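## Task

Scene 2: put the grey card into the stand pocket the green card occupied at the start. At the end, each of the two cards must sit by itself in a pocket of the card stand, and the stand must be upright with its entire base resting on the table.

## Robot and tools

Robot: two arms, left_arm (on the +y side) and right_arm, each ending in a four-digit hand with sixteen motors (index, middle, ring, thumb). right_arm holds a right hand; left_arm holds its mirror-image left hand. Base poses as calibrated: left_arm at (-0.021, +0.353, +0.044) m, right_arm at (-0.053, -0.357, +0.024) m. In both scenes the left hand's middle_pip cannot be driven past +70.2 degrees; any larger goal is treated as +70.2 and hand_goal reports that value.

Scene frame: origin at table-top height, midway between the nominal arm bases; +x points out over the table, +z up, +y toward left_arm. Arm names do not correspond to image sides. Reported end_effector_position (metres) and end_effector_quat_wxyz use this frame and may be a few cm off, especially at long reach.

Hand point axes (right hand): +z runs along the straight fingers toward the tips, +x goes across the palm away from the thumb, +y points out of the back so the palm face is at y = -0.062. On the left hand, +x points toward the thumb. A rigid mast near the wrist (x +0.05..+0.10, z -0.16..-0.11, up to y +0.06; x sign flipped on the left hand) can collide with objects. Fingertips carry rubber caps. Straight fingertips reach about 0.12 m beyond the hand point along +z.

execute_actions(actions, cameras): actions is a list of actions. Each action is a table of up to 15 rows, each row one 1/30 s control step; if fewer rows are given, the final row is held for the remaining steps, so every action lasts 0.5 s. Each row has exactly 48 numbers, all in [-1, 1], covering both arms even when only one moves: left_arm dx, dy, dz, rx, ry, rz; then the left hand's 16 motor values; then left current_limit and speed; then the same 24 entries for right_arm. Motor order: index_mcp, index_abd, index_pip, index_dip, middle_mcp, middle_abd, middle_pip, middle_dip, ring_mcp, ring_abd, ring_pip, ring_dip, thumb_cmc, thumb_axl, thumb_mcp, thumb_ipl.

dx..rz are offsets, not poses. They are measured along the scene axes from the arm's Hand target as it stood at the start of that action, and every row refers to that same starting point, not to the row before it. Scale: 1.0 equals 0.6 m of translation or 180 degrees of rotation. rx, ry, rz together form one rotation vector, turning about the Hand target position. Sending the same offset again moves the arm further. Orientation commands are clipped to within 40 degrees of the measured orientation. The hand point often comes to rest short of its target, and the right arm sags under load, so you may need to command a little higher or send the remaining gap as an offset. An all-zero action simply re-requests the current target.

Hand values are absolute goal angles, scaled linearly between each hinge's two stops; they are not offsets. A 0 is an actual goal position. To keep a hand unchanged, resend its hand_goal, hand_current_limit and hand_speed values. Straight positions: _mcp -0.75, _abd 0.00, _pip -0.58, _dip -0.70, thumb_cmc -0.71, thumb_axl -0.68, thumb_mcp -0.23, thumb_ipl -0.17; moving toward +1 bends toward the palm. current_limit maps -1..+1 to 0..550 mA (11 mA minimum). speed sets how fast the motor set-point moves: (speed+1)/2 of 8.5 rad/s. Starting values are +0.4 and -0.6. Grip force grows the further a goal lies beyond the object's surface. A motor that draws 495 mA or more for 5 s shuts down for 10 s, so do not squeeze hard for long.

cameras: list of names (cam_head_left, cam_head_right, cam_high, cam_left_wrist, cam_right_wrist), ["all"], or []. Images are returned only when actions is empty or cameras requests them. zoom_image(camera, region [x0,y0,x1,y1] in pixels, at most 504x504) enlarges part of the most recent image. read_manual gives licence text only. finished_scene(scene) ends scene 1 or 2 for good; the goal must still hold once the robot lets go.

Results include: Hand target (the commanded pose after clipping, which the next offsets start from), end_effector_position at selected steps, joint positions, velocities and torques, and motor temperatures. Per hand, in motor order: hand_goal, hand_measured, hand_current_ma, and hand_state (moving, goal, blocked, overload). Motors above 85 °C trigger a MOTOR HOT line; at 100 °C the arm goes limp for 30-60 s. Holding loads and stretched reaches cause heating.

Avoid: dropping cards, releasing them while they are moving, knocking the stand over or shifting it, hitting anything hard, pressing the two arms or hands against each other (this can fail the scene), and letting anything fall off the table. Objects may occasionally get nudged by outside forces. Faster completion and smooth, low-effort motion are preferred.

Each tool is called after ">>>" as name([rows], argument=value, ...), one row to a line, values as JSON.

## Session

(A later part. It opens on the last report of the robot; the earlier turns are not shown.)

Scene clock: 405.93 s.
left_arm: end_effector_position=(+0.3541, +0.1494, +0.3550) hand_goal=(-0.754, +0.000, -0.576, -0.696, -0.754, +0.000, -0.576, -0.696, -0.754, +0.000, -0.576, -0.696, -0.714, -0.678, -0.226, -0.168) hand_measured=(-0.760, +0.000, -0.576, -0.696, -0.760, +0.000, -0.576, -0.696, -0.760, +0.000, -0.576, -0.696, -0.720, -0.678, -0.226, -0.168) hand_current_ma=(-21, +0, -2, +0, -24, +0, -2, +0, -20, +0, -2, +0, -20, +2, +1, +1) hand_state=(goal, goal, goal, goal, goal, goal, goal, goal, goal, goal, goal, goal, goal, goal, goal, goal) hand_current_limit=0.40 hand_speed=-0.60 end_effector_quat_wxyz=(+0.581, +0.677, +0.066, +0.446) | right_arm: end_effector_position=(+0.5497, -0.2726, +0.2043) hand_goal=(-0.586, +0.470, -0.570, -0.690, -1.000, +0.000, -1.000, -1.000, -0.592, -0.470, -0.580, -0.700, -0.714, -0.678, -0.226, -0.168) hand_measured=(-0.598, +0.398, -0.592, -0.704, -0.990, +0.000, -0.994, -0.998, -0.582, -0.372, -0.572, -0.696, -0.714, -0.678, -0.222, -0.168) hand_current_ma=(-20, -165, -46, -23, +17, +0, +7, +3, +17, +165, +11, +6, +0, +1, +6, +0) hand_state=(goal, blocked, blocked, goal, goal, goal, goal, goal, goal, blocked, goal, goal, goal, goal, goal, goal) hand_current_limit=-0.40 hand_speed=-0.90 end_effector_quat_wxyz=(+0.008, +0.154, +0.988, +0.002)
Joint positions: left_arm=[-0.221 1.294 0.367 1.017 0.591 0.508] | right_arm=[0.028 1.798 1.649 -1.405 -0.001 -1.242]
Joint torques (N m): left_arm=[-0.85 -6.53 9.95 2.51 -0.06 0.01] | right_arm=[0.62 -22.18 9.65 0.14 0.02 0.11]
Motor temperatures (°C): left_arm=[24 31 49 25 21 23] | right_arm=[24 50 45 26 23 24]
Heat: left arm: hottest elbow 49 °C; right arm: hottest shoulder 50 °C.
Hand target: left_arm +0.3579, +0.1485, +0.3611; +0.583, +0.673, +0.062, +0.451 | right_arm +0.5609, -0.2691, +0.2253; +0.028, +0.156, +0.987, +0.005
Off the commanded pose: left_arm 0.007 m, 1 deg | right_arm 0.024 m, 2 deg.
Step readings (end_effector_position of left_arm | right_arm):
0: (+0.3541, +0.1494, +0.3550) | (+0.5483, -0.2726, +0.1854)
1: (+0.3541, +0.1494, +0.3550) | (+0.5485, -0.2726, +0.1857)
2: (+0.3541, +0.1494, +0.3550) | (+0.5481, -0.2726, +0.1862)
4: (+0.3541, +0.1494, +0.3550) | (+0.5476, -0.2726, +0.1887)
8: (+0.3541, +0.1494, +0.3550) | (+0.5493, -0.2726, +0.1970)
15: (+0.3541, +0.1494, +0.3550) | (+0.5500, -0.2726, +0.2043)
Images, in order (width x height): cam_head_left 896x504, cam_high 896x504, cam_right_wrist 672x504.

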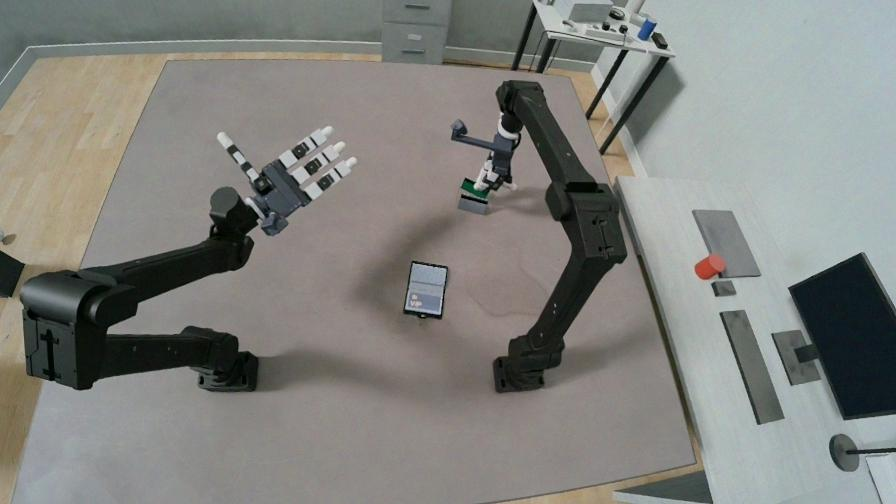

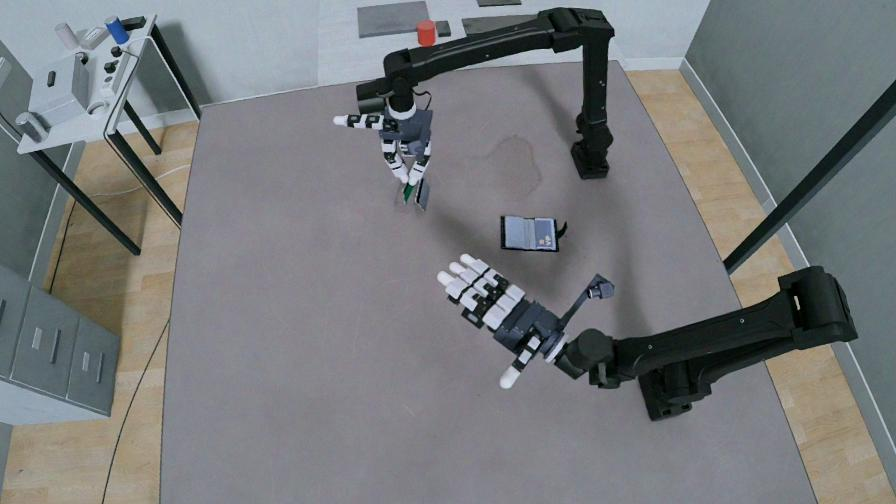

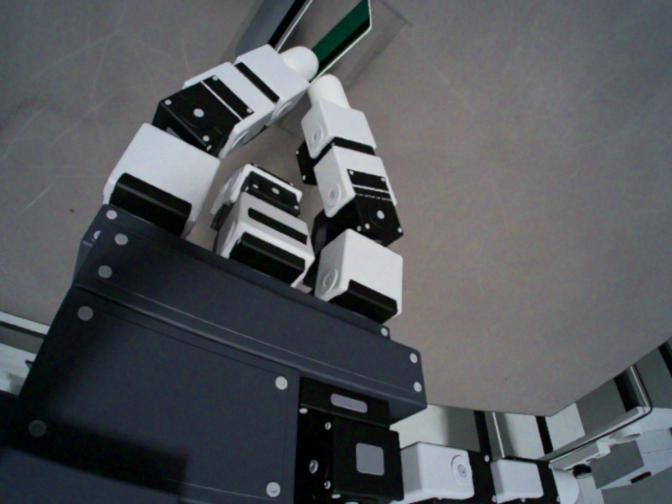

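>>> execute_actions([
  [[0,0,0,0,0,0,-0.754,0,-0.576,-0.696,-0.754,0,-0.576,-0.696,-0.754,0,-0.576,-0.696,-0.714,-0.678,-0.226,-0.168,0.4,-0.6,0,0,0.042,0,0,0,-0.585,0.47,-0.57,-0.69,-1,0,-1,-1,-0.592,-0.47,-0.58,-0.7,-0.714,-0.678,-0.226,-0.168,-0.4,-0.9]],
], cameras=["cam_right_wrist","cam_head_left","cam_high","cam_head_right"])

>>> zoom_image(camera="cam_right_wrist", region=[180, 0, 400, 150])

>>> zoom_image(camera="cam_head_left", region=[445, 160, 505, 220])

>>> zoom_image(camera="cam_high", region=[390, 150, 460, 220])

>>> zoom_image(camera="cam_head_right", region=[445, 160, 505, 220])

Scene clock: 411.90 s.
left_arm: end_effector_position=(+0.3541, +0.1494, +0.3550) hand_goal=(-0.754, +0.000, -0.576, -0.696, -0.754, +0.000, -0.576, -0.696, -0.754, +0.000, -0.576, -0.696, -0.714, -0.678, -0.226, -0.168) hand_measured=(-0.760, +0.000, -0.576, -0.696, -0.760, +0.000, -0.576, -0.696, -0.760, +0.000, -0.576, -0.696, -0.720, -0.678, -0.226, -0.168) hand_current_ma=(-21, +0, -2, +0, -24, +0, -2, +0, -20, +0, -2, +0, -20, +2, +1, +1) hand_state=(goal, goal, goal, goal, goal, goal, goal, goal, goal, goal, goal, goal, goal, goal, goal, goal) hand_current_limit=0.40 hand_speed=-0.60 end_effector_quat_wxyz=(+0.581, +0.677, +0.066, +0.446) | right_arm: end_effector_position=(+0.5513, -0.2726, +0.2318) hand_goal=(-0.586, +0.470, -0.570, -0.690, -1.000, +0.000, -1.000, -1.000, -0.592, -0.470, -0.580, -0.700, -0.714, -0.678, -0.226, -0.168) hand_measured=(-0.598, +0.398, -0.592, -0.702, -0.990, +0.000, -0.994, -0.998, -0.582, -0.372, -0.572, -0.696, -0.714, -0.678, -0.222, -0.168) hand_current_ma=(-20, -165, -45, -21, +17, +0, +7, +3, +19, +165, +11, +6, +0, +1, +6, +0) hand_state=(goal, blocked, blocked, goal, goal, goal, goal, goal, goal, blocked, goal, goal, goal, goal, goal, goal) hand_current_limit=-0.40 hand_speed=-0.90 end_effector_quat_wxyz=(+0.011, +0.154, +0.988, +0.002)
Joint positions: left_arm=[-0.221 1.294 0.367 1.017 0.591 0.508] | right_arm=[0.028 1.79 1.709 -1.468 -0.001 -1.242]
Joint torques (N m): left_arm=[-0.85 -6.48 9.94 2.47 -0.07 0.02] | right_arm=[0.67 -21.42 9.69 -0.03 0.01 0.11]
Heat: left arm: hottest elbow 49 °C; right arm: hottest shoulder 50 °C.
Hand target: left_arm +0.3579, +0.1485, +0.3611; +0.583, +0.673, +0.062, +0.451 | right_arm +0.5611, -0.2691, +0.2507; +0.028, +0.156, +0.987, +0.005
Off the commanded pose: left_arm 0.007 m, 1 deg | right_arm 0.021 m, 2 deg.
Step readings (end_effector_position of left_arm | right_arm):
0: (+0.3541, +0.1494, +0.3550) | (+0.5497, -0.2726, +0.2043)
1: (+0.3541, +0.1494, +0.3550) | (+0.5498, -0.2726, +0.2046)
2: (+0.3541, +0.1494, +0.3550) | (+0.5492, -0.2726, +0.2054)
4: (+0.3541, +0.1494, +0.3550) | (+0.5478, -0.2726, +0.2093)
8: (+0.3541, +0.1494, +0.3550) | (+0.5506, -0.2726, +0.2219)
15: (+0.3541, +0.1494, +0.3550) | (+0.5519, -0.2726, +0.2320)
Images, in order (width x height): cam_head_left 896x504, cam_head_right 896x504, cam_high 896x504, cam_right_wrist 672x504.

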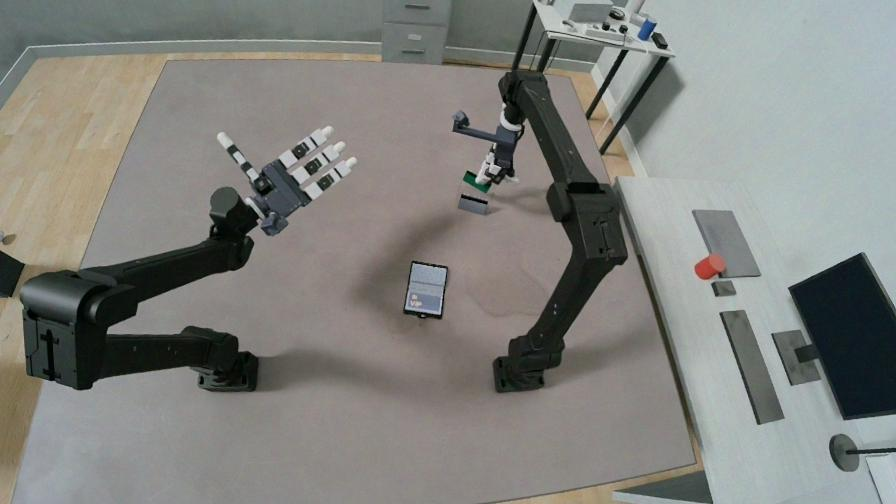

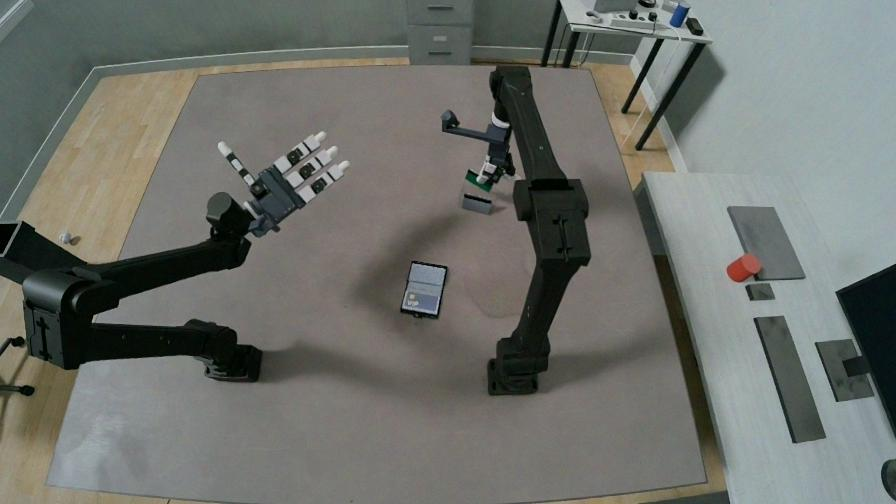

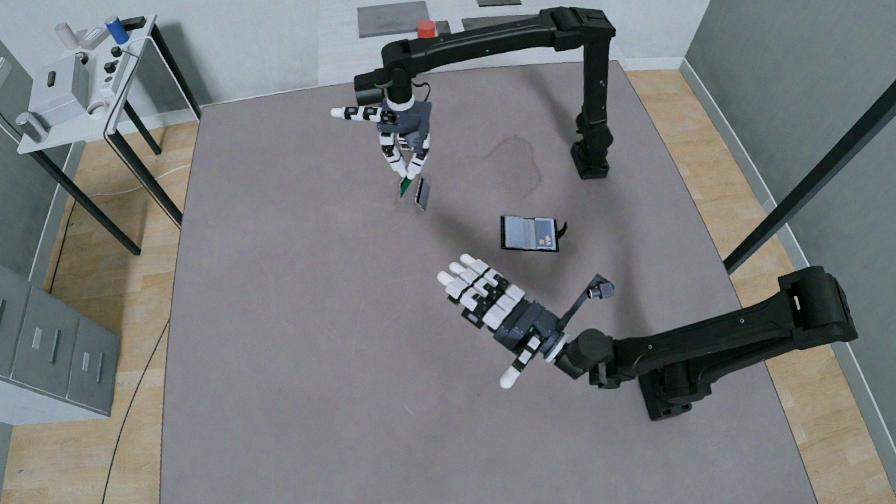

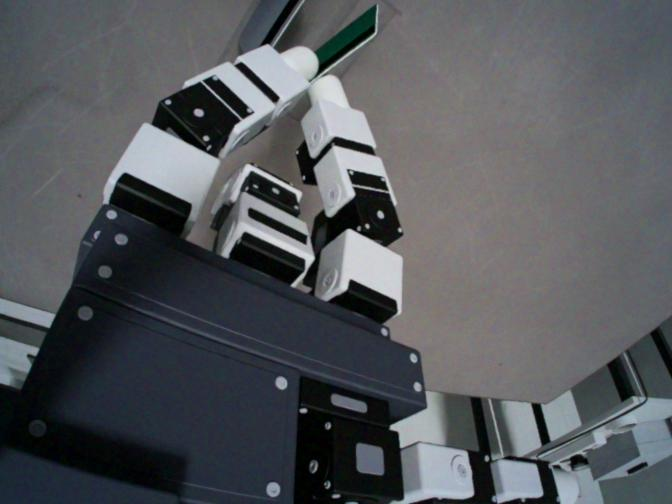

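Scaled by 2.291 from the camera's 672x504 image, which has a finer 960x720 frame.

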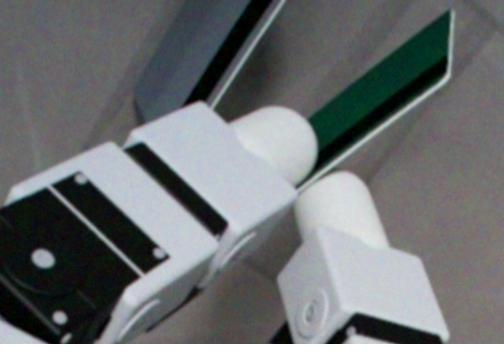

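Scaled by 8.400 from the camera's 896x504 image, which has a finer 1280x720 frame.

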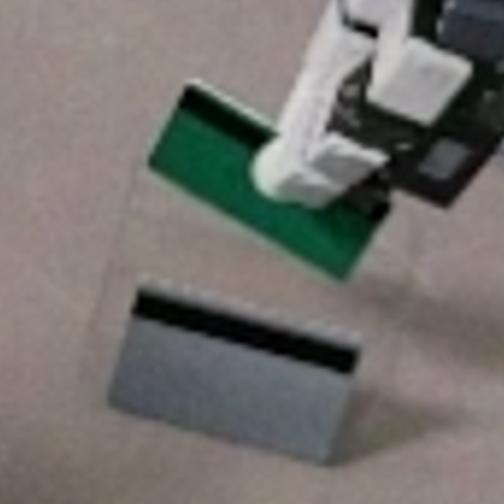

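Scaled by 7.200 from the camera's 896x504 image, which has a finer 1280x720 frame.

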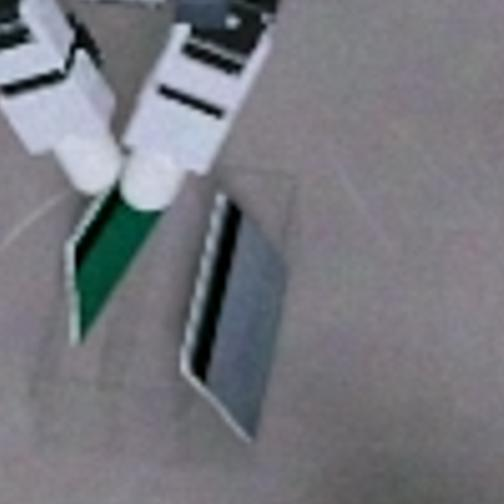

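Scaled by 8.400 from the camera's 896x504 image, which has a finer 1280x720 frame.

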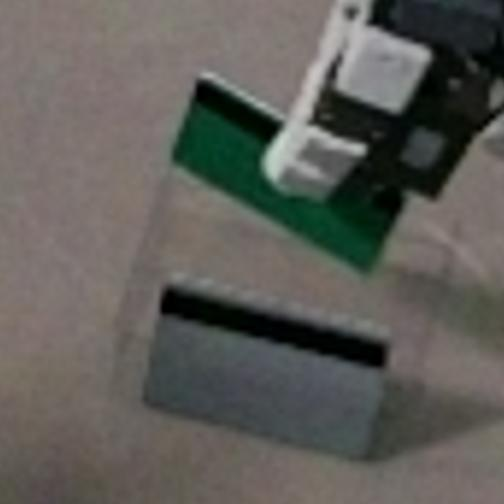

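>>> execute_actions([
  [[0,0,0,0,0,0,-0.754,0,-0.576,-0.696,-0.754,0,-0.576,-0.696,-0.754,0,-0.576,-0.696,-0.714,-0.678,-0.226,-0.168,0.4,-0.6,0.0025,0.003,0.01,0,0,0.04,-0.585,0.47,-0.57,-0.69,-1,0,-1,-1,-0.592,-0.47,-0.58,-0.7,-0.714,-0.678,-0.226,-0.168,-0.4,-0.9]],
  [[0,0,0,0,0,0,-0.754,0,-0.576,-0.696,-0.754,0,-0.576,-0.696,-0.754,0,-0.576,-0.696,-0.714,-0.678,-0.226,-0.168,0.4,-0.6,0,0.0,0,0,0,0.04,-0.585,0.47,-0.57,-0.69,-1,0,-1,-1,-0.592,-0.47,-0.58,-0.7,-0.714,-0.678,-0.226,-0.168,-0.4,-0.9]],
], cameras=["cam_right_wrist","cam_head_left","cam_high","cam_head_right"])

>>> zoom_image(camera="cam_right_wrist", region=[180, 0, 400, 150])

>>> zoom_image(camera="cam_head_left", region=[445, 160, 505, 220])

>>> zoom_image(camera="cam_high", region=[390, 150, 460, 220])

Scene clock: 460.10 s.
left_arm: end_effector_position=(+0.3541, +0.1494, +0.3550) hand_goal=(-0.754, +0.000, -0.576, -0.696, -0.754, +0.000, -0.576, -0.696, -0.754, +0.000, -0.576, -0.696, -0.714, -0.678, -0.226, -0.168) hand_measured=(-0.760, +0.000, -0.576, -0.696, -0.760, +0.000, -0.576, -0.696, -0.760, +0.000, -0.576, -0.696, -0.720, -0.678, -0.226, -0.168) hand_current_ma=(-21, +0, -2, +0, -24, +0, -2, +0, -20, +0, -2, +0, -20, +2, +1, +1) hand_state=(goal, goal, goal, goal, goal, goal, goal, goal, goal, goal, goal, goal, goal, goal, goal, goal) hand_current_limit=0.40 hand_speed=-0.60 end_effector_quat_wxyz=(+0.581, +0.677, +0.066, +0.446) | right_arm: end_effector_position=(+0.5511, -0.2637, +0.2529) hand_goal=(-0.586, +0.470, -0.570, -0.690, -1.000, +0.000, -1.000, -1.000, -0.592, -0.470, -0.580, -0.700, -0.714, -0.678, -0.226, -0.168) hand_measured=(-0.598, +0.398, -0.592, -0.702, -0.990, +0.000, -0.994, -0.998, -0.582, -0.372, -0.572, -0.696, -0.714, -0.678, -0.222, -0.168) hand_current_ma=(-20, -165, -45, -21, +17, +0, +7, +3, +19, +165, +11, +6, +0, +1, +6, +0) hand_state=(goal, blocked, blocked, goal, goal, goal, goal, goal, goal, blocked, goal, goal, goal, goal, goal, goal) hand_current_limit=-0.40 hand_speed=-0.90 end_effector_quat_wxyz=(+0.022, +0.033, +0.999, +0.007)
Joint positions: left_arm=[-0.221 1.294 0.367 1.017 0.591 0.508] | right_arm=[0.024 1.824 1.809 -1.51 -0.011 -1.491]
Joint torques (N m): left_arm=[-0.97 -6.36 9.96 2.52 -0.06 0.02] | right_arm=[-0.73 -20.31 9.88 0.1 -0.16 -0.09]
Heat: left arm: hottest elbow 49 °C; right arm: hottest shoulder 50 °C.
Hand target: left_arm +0.3579, +0.1485, +0.3611; +0.583, +0.673, +0.062, +0.451 | right_arm +0.5625, -0.2675, +0.2566; +0.027, +0.031, +0.999, +0.008
Off the commanded pose: left_arm 0.007 m, 1 deg | right_arm 0.013 m, 1 deg.
Step readings (end_effector_position of left_arm | right_arm):
0: (+0.3541, +0.1494, +0.3550) | (+0.5512, -0.2726, +0.2318)
1: (+0.3541, +0.1494, +0.3550) | (+0.5513, -0.2726, +0.2320)
2: (+0.3541, +0.1494, +0.3550) | (+0.5509, -0.2723, +0.2327)
4: (+0.3541, +0.1494, +0.3550) | (+0.5503, -0.2713, +0.2366)
8: (+0.3541, +0.1494, +0.3550) | (+0.5533, -0.2691, +0.2491)
15: (+0.3541, +0.1494, +0.3550) | (+0.5526, -0.2674, +0.2551)
16: (+0.3541, +0.1494, +0.3550) | (+0.5521, -0.2671, +0.2550)
17: (+0.3541, +0.1494, +0.3550) | (+0.5516, -0.2666, +0.2549)
19: (+0.3541, +0.1494, +0.3550) | (+0.5517, -0.2658, +0.2552)
23: (+0.3541, +0.1494, +0.3550) | (+0.5539, -0.2653, +0.2549)
30: (+0.3541, +0.1494, +0.3550) | (+0.5518, -0.2641, +0.2519)
Images, in order (width x height): cam_head_left 896x504, cam_head_right 896x504, cam_high 896x504, cam_right_wrist 672x504.

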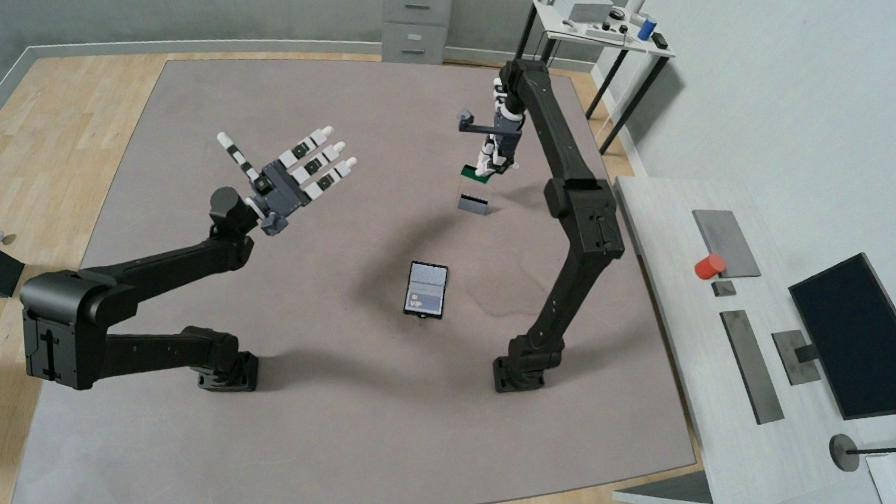

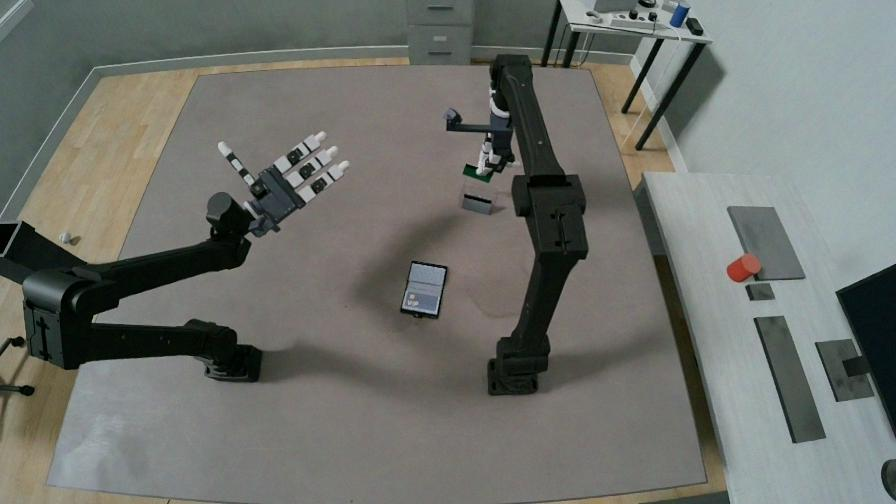

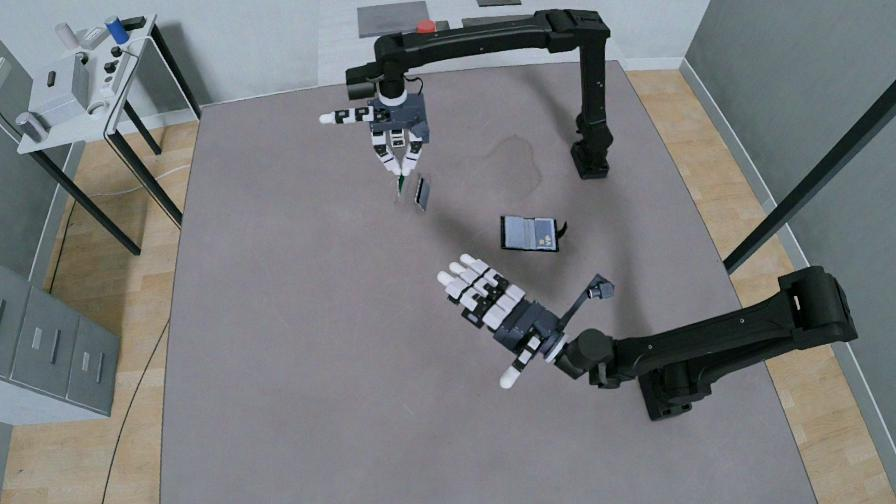

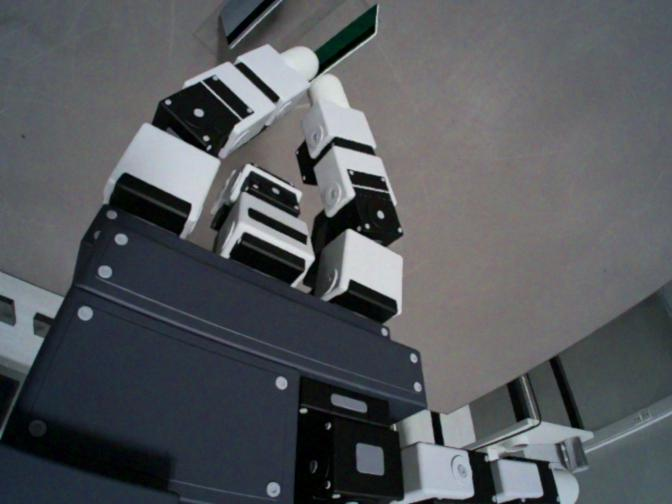

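Scaled by 2.291 from the camera's 672x504 image, which has a finer 960x720 frame.

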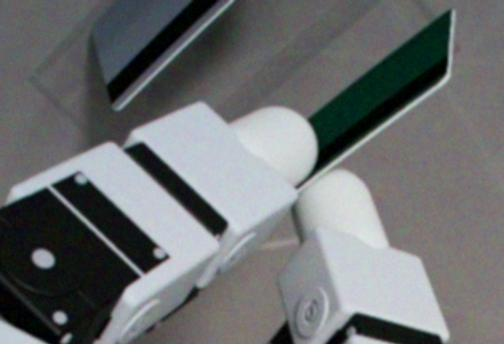

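Scaled by 8.400 from the camera's 896x504 image, which has a finer 1280x720 frame.

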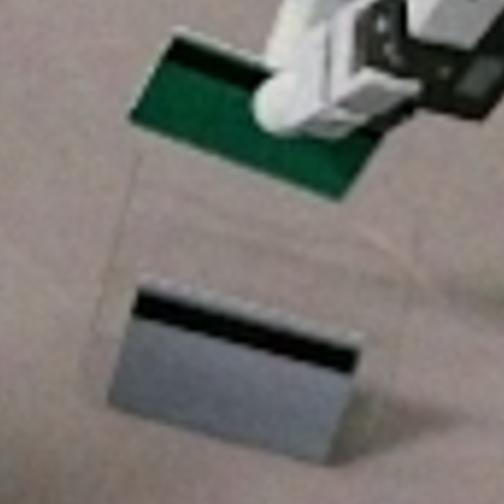

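Scaled by 7.200 from the camera's 896x504 image, which has a finer 1280x720 frame.

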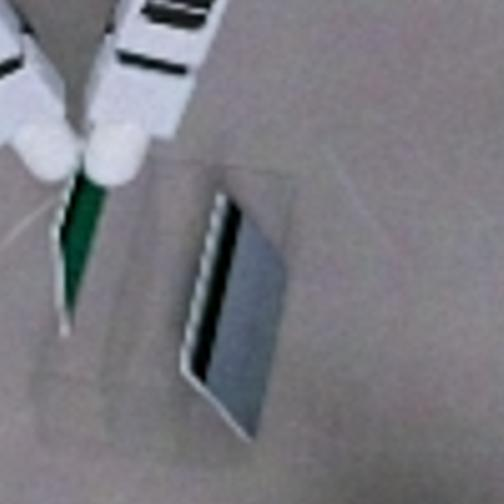

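>>> execute_actions([
  [[0,0,0,0,0,0,-0.754,0,-0.576,-0.696,-0.754,0,-0.576,-0.696,-0.754,0,-0.576,-0.696,-0.714,-0.678,-0.226,-0.168,0.4,-0.6,-0.0125,-0.01,-0.045,0,0.018,-0.0083,-0.585,0.47,-0.57,-0.69,-1,0,-1,-1,-0.592,-0.47,-0.58,-0.7,-0.714,-0.678,-0.226,-0.168,-0.4,-0.9]],
], cameras=["cam_right_wrist","cam_head_left","cam_high"])

>>> zoom_image(camera="cam_right_wrist", region=[180, 0, 400, 150])

>>> zoom_image(camera="cam_head_left", region=[445, 160, 505, 220])

>>> zoom_image(camera="cam_high", region=[390, 150, 460, 220])

Scene clock: 480.73 s.
left_arm: end_effector_position=(+0.3541, +0.1494, +0.3550) hand_goal=(-0.754, +0.000, -0.576, -0.696, -0.754, +0.000, -0.576, -0.696, -0.754, +0.000, -0.576, -0.696, -0.714, -0.678, -0.226, -0.168) hand_measured=(-0.760, +0.000, -0.576, -0.696, -0.760, +0.000, -0.576, -0.696, -0.760, +0.000, -0.576, -0.696, -0.720, -0.678, -0.226, -0.168) hand_current_ma=(-21, +0, -2, +0, -24, +0, -2, +0, -20, +0, -2, +0, -20, +2, +1, +1) hand_state=(goal, goal, goal, goal, goal, goal, goal, goal, goal, goal, goal, goal, goal, goal, goal, goal) hand_current_limit=0.40 hand_speed=-0.60 end_effector_quat_wxyz=(+0.581, +0.677, +0.066, +0.446) | right_arm: end_effector_position=(+0.5534, -0.2693, +0.2436) hand_goal=(-0.586, +0.470, -0.570, -0.690, -1.000, +0.000, -1.000, -1.000, -0.592, -0.470, -0.580, -0.700, -0.714, -0.678, -0.226, -0.168) hand_measured=(-0.598, +0.398, -0.592, -0.702, -0.990, +0.000, -0.994, -0.998, -0.582, -0.372, -0.572, -0.696, -0.714, -0.678, -0.222, -0.168) hand_current_ma=(-20, -165, -45, -21, +17, +0, +7, +3, +19, +165, +11, +6, +0, +1, +6, +0) hand_state=(goal, blocked, blocked, goal, goal, goal, goal, goal, goal, blocked, goal, goal, goal, goal, goal, goal) hand_current_limit=-0.40 hand_speed=-0.90 end_effector_quat_wxyz=(+0.014, +0.037, +0.999, +0.007)
Joint positions: left_arm=[-0.221 1.294 0.367 1.017 0.591 0.508] | right_arm=[0.014 1.84 1.809 -1.51 -0.012 -1.492]
Joint torques (N m): left_arm=[-0.91 -6.48 9.95 2.5 -0.06 0.02] | right_arm=[-0.56 -20.89 6.83 0.08 -0.14 0.09]
Heat: left arm: hottest elbow 49 °C; right arm: hottest elbow 49 °C.
Hand target: left_arm +0.3579, +0.1485, +0.3611; +0.583, +0.673, +0.062, +0.451 | right_arm +0.5550, -0.2732, +0.2297; -0.001, +0.044, +0.999, +0.007
Off the commanded pose: left_arm 0.007 m, 1 deg | right_arm 0.015 m, 2 deg.
Step readings (end_effector_position of left_arm | right_arm):
0: (+0.3541, +0.1494, +0.3550) | (+0.5510, -0.2637, +0.2529)
1: (+0.3541, +0.1494, +0.3550) | (+0.5510, -0.2637, +0.2529)
2: (+0.3541, +0.1494, +0.3550) | (+0.5510, -0.2636, +0.2529)
4: (+0.3541, +0.1494, +0.3550) | (+0.5512, -0.2642, +0.2523)
8: (+0.3541, +0.1494, +0.3550) | (+0.5523, -0.2672, +0.2487)
15: (+0.3541, +0.1494, +0.3550) | (+0.5534, -0.2693, +0.2436)
Images, in order (width x height): cam_head_left 896x504, cam_high 896x504, cam_right_wrist 672x504.

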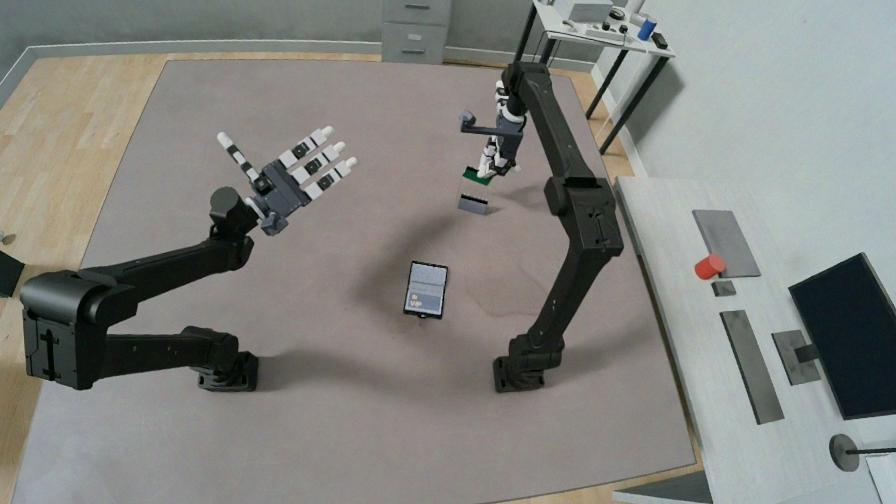

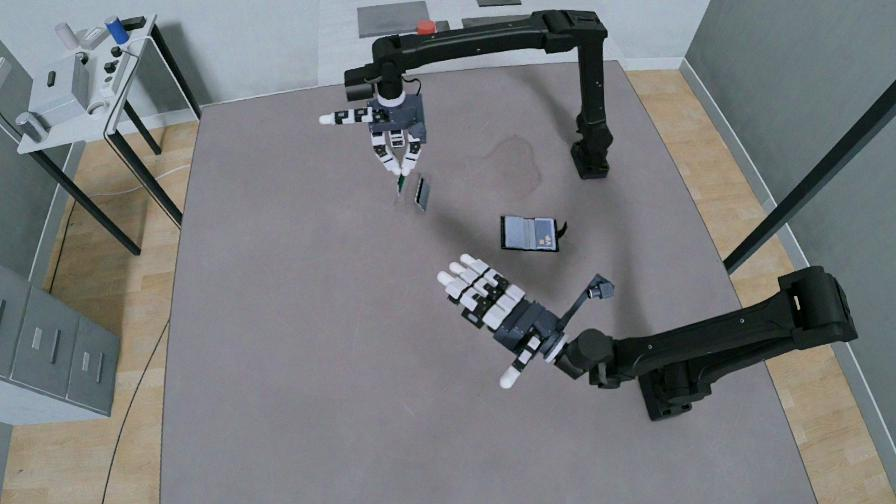

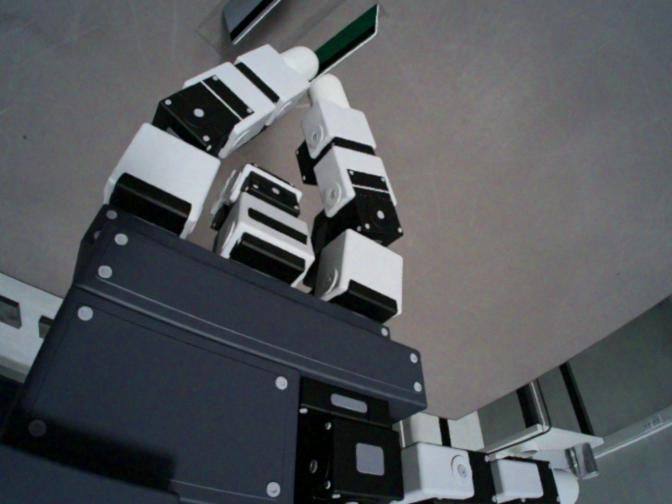

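Scaled by 2.291 from the camera's 672x504 image, which has a finer 960x720 frame.

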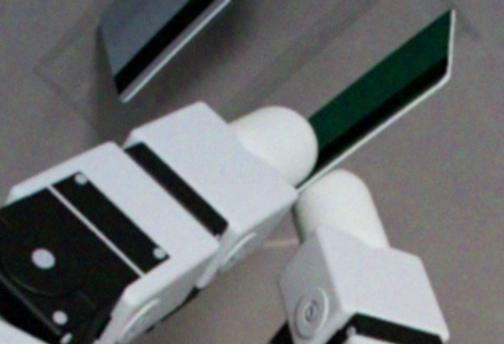

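Scaled by 8.400 from the camera's 896x504 image, which has a finer 1280x720 frame.

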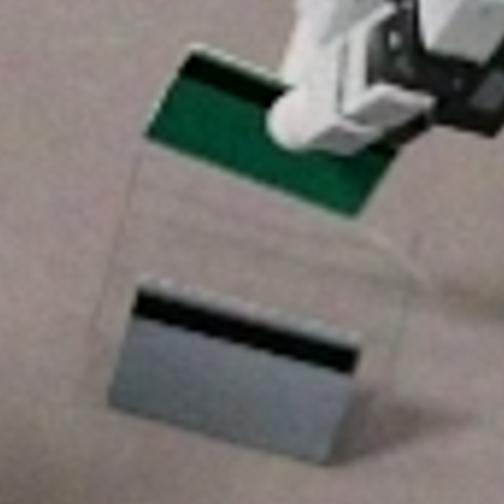

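Scaled by 7.200 from the camera's 896x504 image, which has a finer 1280x720 frame.

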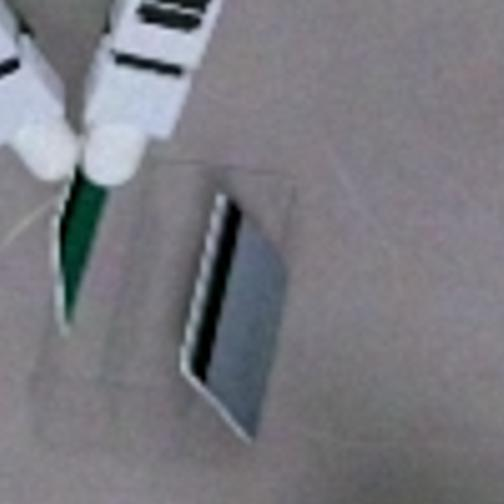

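>>> execute_actions([
  [[0,0,0,0,0,0,-0.754,0,-0.576,-0.696,-0.754,0,-0.576,-0.696,-0.754,0,-0.576,-0.696,-0.714,-0.678,-0.226,-0.168,0.4,-0.6,0,-0.006,-0.033,0,0,0,-0.585,0.47,-0.57,-0.69,-1,0,-1,-1,-0.592,-0.47,-0.58,-0.7,-0.714,-0.678,-0.226,-0.168,-0.4,-0.9]],
], cameras=["cam_right_wrist","cam_head_left","cam_high"])

>>> zoom_image(camera="cam_right_wrist", region=[180, 0, 400, 150])

>>> zoom_image(camera="cam_head_left", region=[445, 160, 505, 220])

>>> zoom_image(camera="cam_high", region=[390, 150, 460, 220])

Scene clock: 486.73 s.
left_arm: end_effector_position=(+0.3541, +0.1494, +0.3550) hand_goal=(-0.754, +0.000, -0.576, -0.696, -0.754, +0.000, -0.576, -0.696, -0.754, +0.000, -0.576, -0.696, -0.714, -0.678, -0.226, -0.168) hand_measured=(-0.760, +0.000, -0.576, -0.696, -0.760, +0.000, -0.576, -0.696, -0.760, +0.000, -0.576, -0.696, -0.720, -0.678, -0.226, -0.168) hand_current_ma=(-21, +0, -2, +0, -24, +0, -2, +0, -20, +0, -2, +0, -20, +2, +1, +1) hand_state=(goal, goal, goal, goal, goal, goal, goal, goal, goal, goal, goal, goal, goal, goal, goal, goal) hand_current_limit=0.40 hand_speed=-0.60 end_effector_quat_wxyz=(+0.581, +0.677, +0.066, +0.446) | right_arm: end_effector_position=(+0.5508, -0.2725, +0.2214) hand_goal=(-0.586, +0.470, -0.570, -0.690, -1.000, +0.000, -1.000, -1.000, -0.592, -0.470, -0.580, -0.700, -0.714, -0.678, -0.226, -0.168) hand_measured=(-0.598, +0.398, -0.592, -0.702, -0.990, +0.000, -0.994, -0.998, -0.582, -0.372, -0.572, -0.696, -0.714, -0.678, -0.222, -0.168) hand_current_ma=(-20, -165, -45, -21, +17, +0, +7, +3, +19, +165, +11, +6, +0, +1, +6, +0) hand_state=(goal, blocked, blocked, goal, goal, goal, goal, goal, goal, blocked, goal, goal, goal, goal, goal, goal) hand_current_limit=-0.40 hand_speed=-0.90 end_effector_quat_wxyz=(+0.005, +0.040, +0.999, +0.006)
Joint positions: left_arm=[-0.221 1.294 0.367 1.017 0.591 0.508] | right_arm=[0.009 1.848 1.764 -1.476 -0.012 -1.492]
Joint torques (N m): left_arm=[-0.85 -6.48 9.92 2.56 -0.07 0.02] | right_arm=[-0.67 -20.31 6.69 0.72 -0.14 0.03]
Heat: left arm: hottest elbow 49 °C; right arm: hottest elbow 48 °C.
Hand target: left_arm +0.3579, +0.1485, +0.3611; +0.583, +0.673, +0.062, +0.451 | right_arm +0.5550, -0.2769, +0.2097; -0.001, +0.044, +0.999, +0.007
Off the commanded pose: left_arm 0.007 m, 1 deg | right_arm 0.013 m, 1 deg.
Step readings (end_effector_position of left_arm | right_arm):
0: (+0.3541, +0.1494, +0.3550) | (+0.5534, -0.2693, +0.2436)
1: (+0.3541, +0.1494, +0.3550) | (+0.5533, -0.2695, +0.2435)
2: (+0.3541, +0.1494, +0.3550) | (+0.5530, -0.2697, +0.2424)
4: (+0.3541, +0.1494, +0.3550) | (+0.5527, -0.2709, +0.2384)
8: (+0.3541, +0.1494, +0.3550) | (+0.5495, -0.2718, +0.2263)
15: (+0.3541, +0.1494, +0.3550) | (+0.5506, -0.2725, +0.2214)
Images, in order (width x height): cam_head_left 896x504, cam_high 896x504, cam_right_wrist 672x504.

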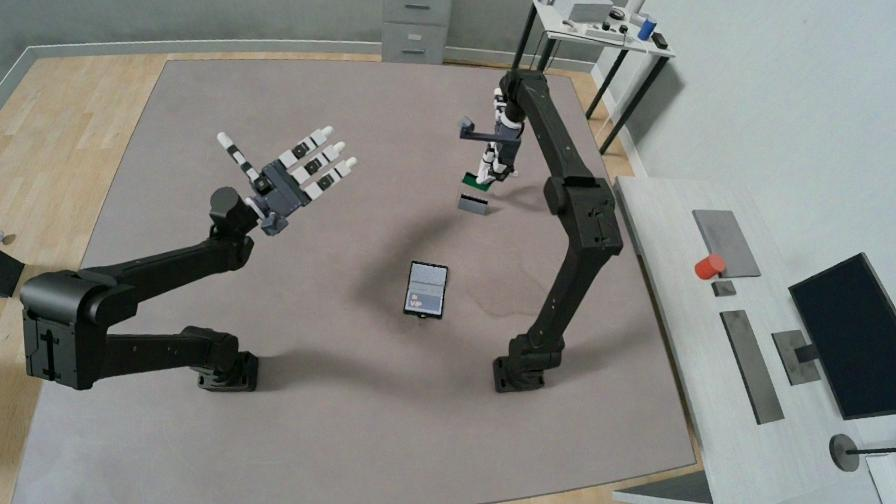

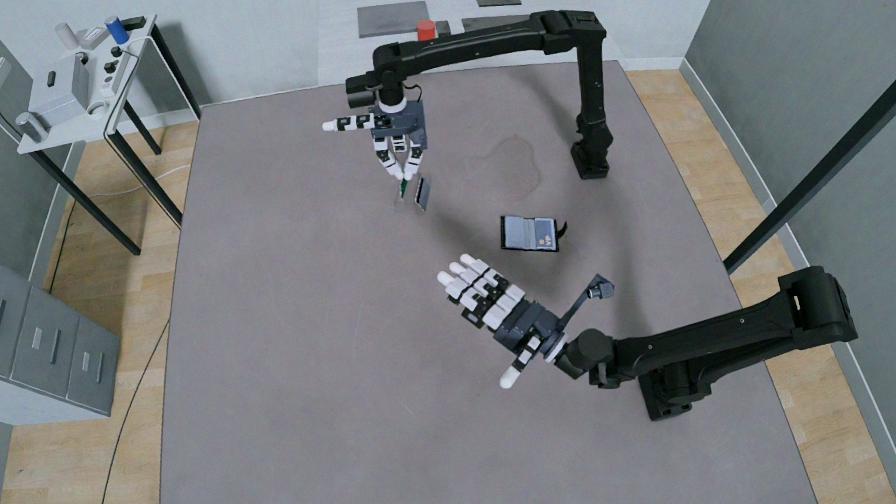

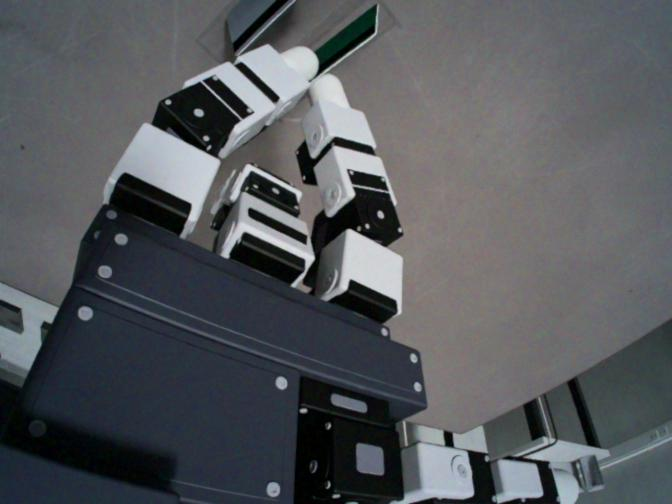

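Scaled by 2.291 from the camera's 672x504 image, which has a finer 960x720 frame.

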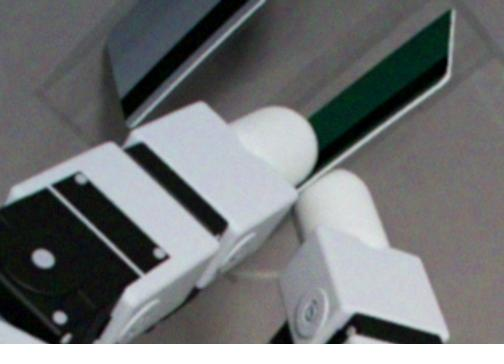

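Scaled by 8.400 from the camera's 896x504 image, which has a finer 1280x720 frame.

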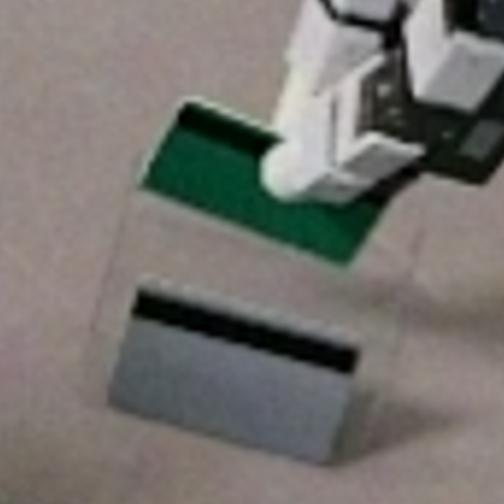

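Scaled by 7.200 from the camera's 896x504 image, which has a finer 1280x720 frame.

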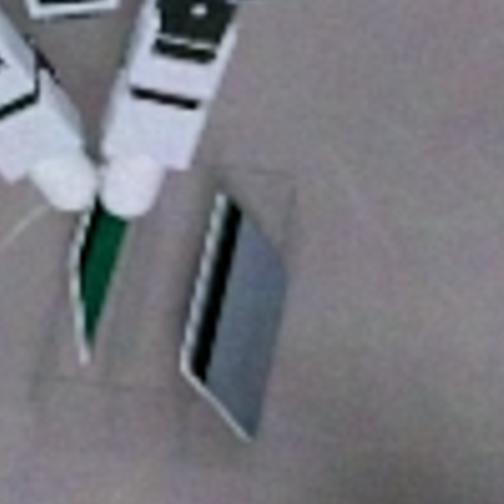

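>>> zoom_image(camera="cam_high", region=[393, 170, 433, 215])

>>> zoom_image(camera="cam_right_wrist", region=[300, 0, 410, 82])

>>> zoom_image(camera="cam_head_left", region=[455, 170, 500, 200])

Scaled by 11.200 from the camera's 896x504 image, which has a finer 1280x720 frame.

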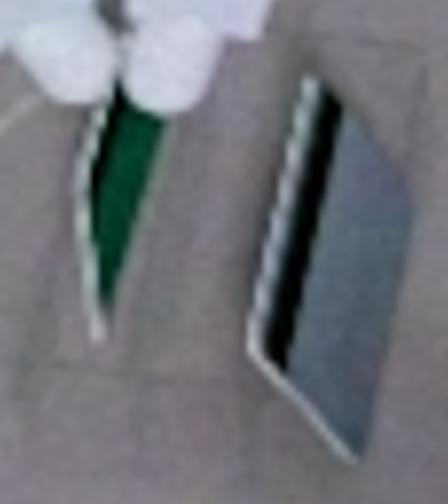

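Scaled by 4.582 from the camera's 672x504 image, which has a finer 960x720 frame.

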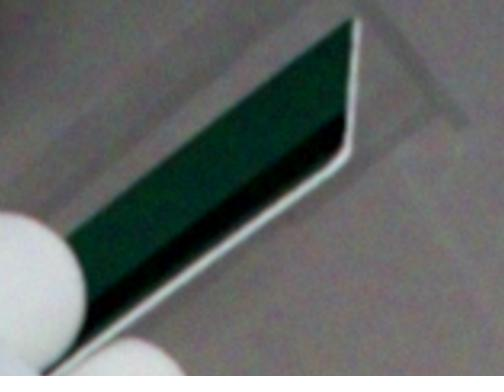

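Scaled by 11.200 from the camera's 896x504 image, which has a finer 1280x720 frame.

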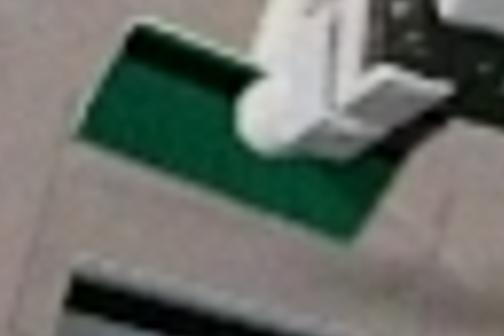

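>>> execute_actions([
  [[0,0,0,0,0,0,-0.754,0,-0.576,-0.696,-0.754,0,-0.576,-0.696,-0.754,0,-0.576,-0.696,-0.714,-0.678,-0.226,-0.168,0.4,-0.6,0.0067,-0.0083,0,0,0,0,-0.585,0.47,-0.57,-0.69,-1,0,-1,-1,-0.592,-0.47,-0.58,-0.7,-0.714,-0.678,-0.226,-0.168,-0.4,-0.9]],
], cameras=["cam_right_wrist","cam_high"])

>>> zoom_image(camera="cam_right_wrist", region=[300, 0, 410, 82])

>>> zoom_image(camera="cam_high", region=[393, 170, 433, 215])

Scene clock: 502.83 s.
left_arm: end_effector_position=(+0.3541, +0.1494, +0.3550) hand_goal=(-0.754, +0.000, -0.576, -0.696, -0.754, +0.000, -0.576, -0.696, -0.754, +0.000, -0.576, -0.696, -0.714, -0.678, -0.226, -0.168) hand_measured=(-0.760, +0.000, -0.576, -0.696, -0.760, +0.000, -0.576, -0.696, -0.760, +0.000, -0.576, -0.696, -0.720, -0.678, -0.226, -0.168) hand_current_ma=(-21, +0, -2, +0, -24, +0, -2, +0, -20, +0, -2, +0, -20, +2, +1, +1) hand_state=(goal, goal, goal, goal, goal, goal, goal, goal, goal, goal, goal, goal, goal, goal, goal, goal) hand_current_limit=0.40 hand_speed=-0.60 end_effector_quat_wxyz=(+0.581, +0.677, +0.066, +0.446) | right_arm: end_effector_position=(+0.5520, -0.2783, +0.2181) hand_goal=(-0.586, +0.470, -0.570, -0.690, -1.000, +0.000, -1.000, -1.000, -0.592, -0.470, -0.580, -0.700, -0.714, -0.678, -0.226, -0.168) hand_measured=(-0.598, +0.398, -0.592, -0.702, -0.990, +0.000, -0.994, -0.998, -0.582, -0.372, -0.572, -0.696, -0.714, -0.678, -0.222, -0.168) hand_current_ma=(-20, -165, -45, -21, +17, +0, +7, +3, +19, +165, +11, +6, +0, +1, +6, +0) hand_state=(goal, blocked, blocked, goal, goal, goal, goal, goal, goal, blocked, goal, goal, goal, goal, goal, goal) hand_current_limit=-0.40 hand_speed=-0.90 end_effector_quat_wxyz=(+0.002, +0.044, +0.999, +0.006)
Joint positions: left_arm=[-0.221 1.294 0.367 1.017 0.591 0.508] | right_arm=[-0.001 1.854 1.764 -1.476 -0.012 -1.492]
Joint torques (N m): left_arm=[-0.97 -6.42 9.91 2.51 -0.05 0.02] | right_arm=[-0.5 -20.13 7.84 0.49 -0.14 -0.05]
Motor temperatures (°C): left_arm=[24 30 49 25 21 23] | right_arm=[24 44 45 26 23 23]
Heat: left arm: hottest elbow 49 °C; right arm: hottest elbow 45 °C.
Hand target: left_arm +0.3579, +0.1485, +0.3611; +0.583, +0.673, +0.062, +0.451 | right_arm +0.5590, -0.2818, +0.2097; -0.001, +0.044, +0.999, +0.007
Off the commanded pose: left_arm 0.007 m, 1 deg | right_arm 0.012 m, 0 deg.
Step readings (end_effector_position of left_arm | right_arm):
0: (+0.3541, +0.1494, +0.3550) | (+0.5508, -0.2725, +0.2214)
1: (+0.3541, +0.1494, +0.3550) | (+0.5508, -0.2725, +0.2214)
2: (+0.3541, +0.1494, +0.3550) | (+0.5509, -0.2727, +0.2214)
4: (+0.3541, +0.1494, +0.3550) | (+0.5510, -0.2734, +0.2214)
8: (+0.3541, +0.1494, +0.3550) | (+0.5514, -0.2762, +0.2207)
15: (+0.3541, +0.1494, +0.3550) | (+0.5519, -0.2783, +0.2185)
Images, in order (width x height): cam_high 896x504, cam_right_wrist 672x504.

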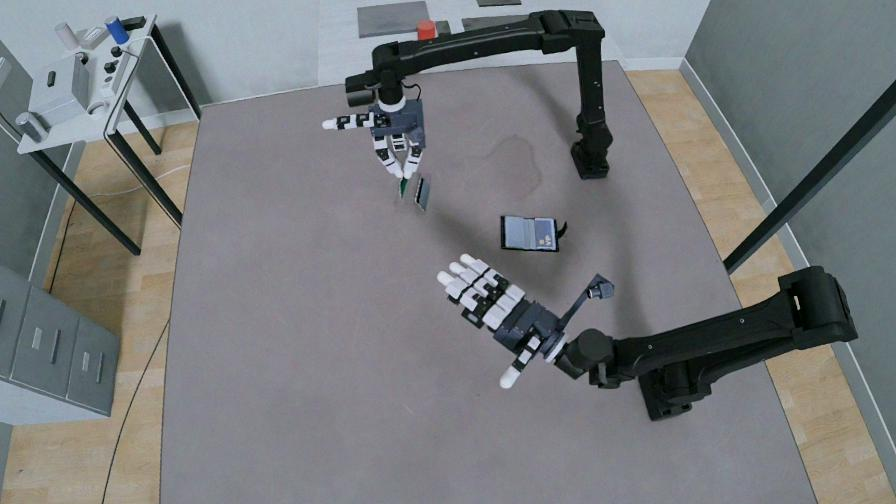

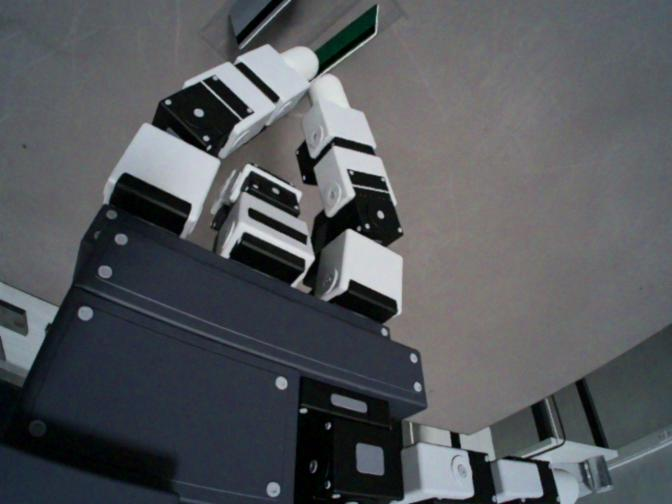

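Scaled by 4.582 from the camera's 672x504 image, which has a finer 960x720 frame.

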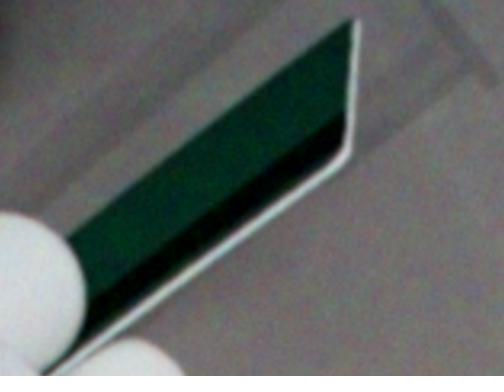

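Scaled by 11.200 from the camera's 896x504 image, which has a finer 1280x720 frame.

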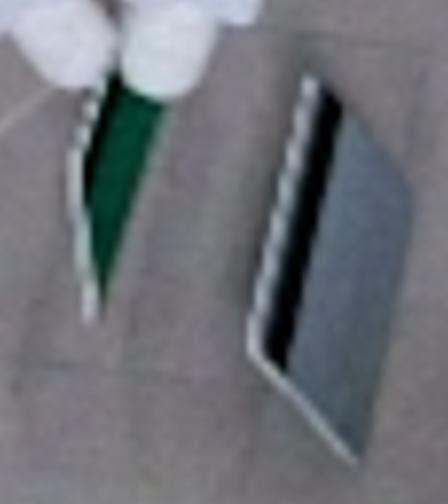

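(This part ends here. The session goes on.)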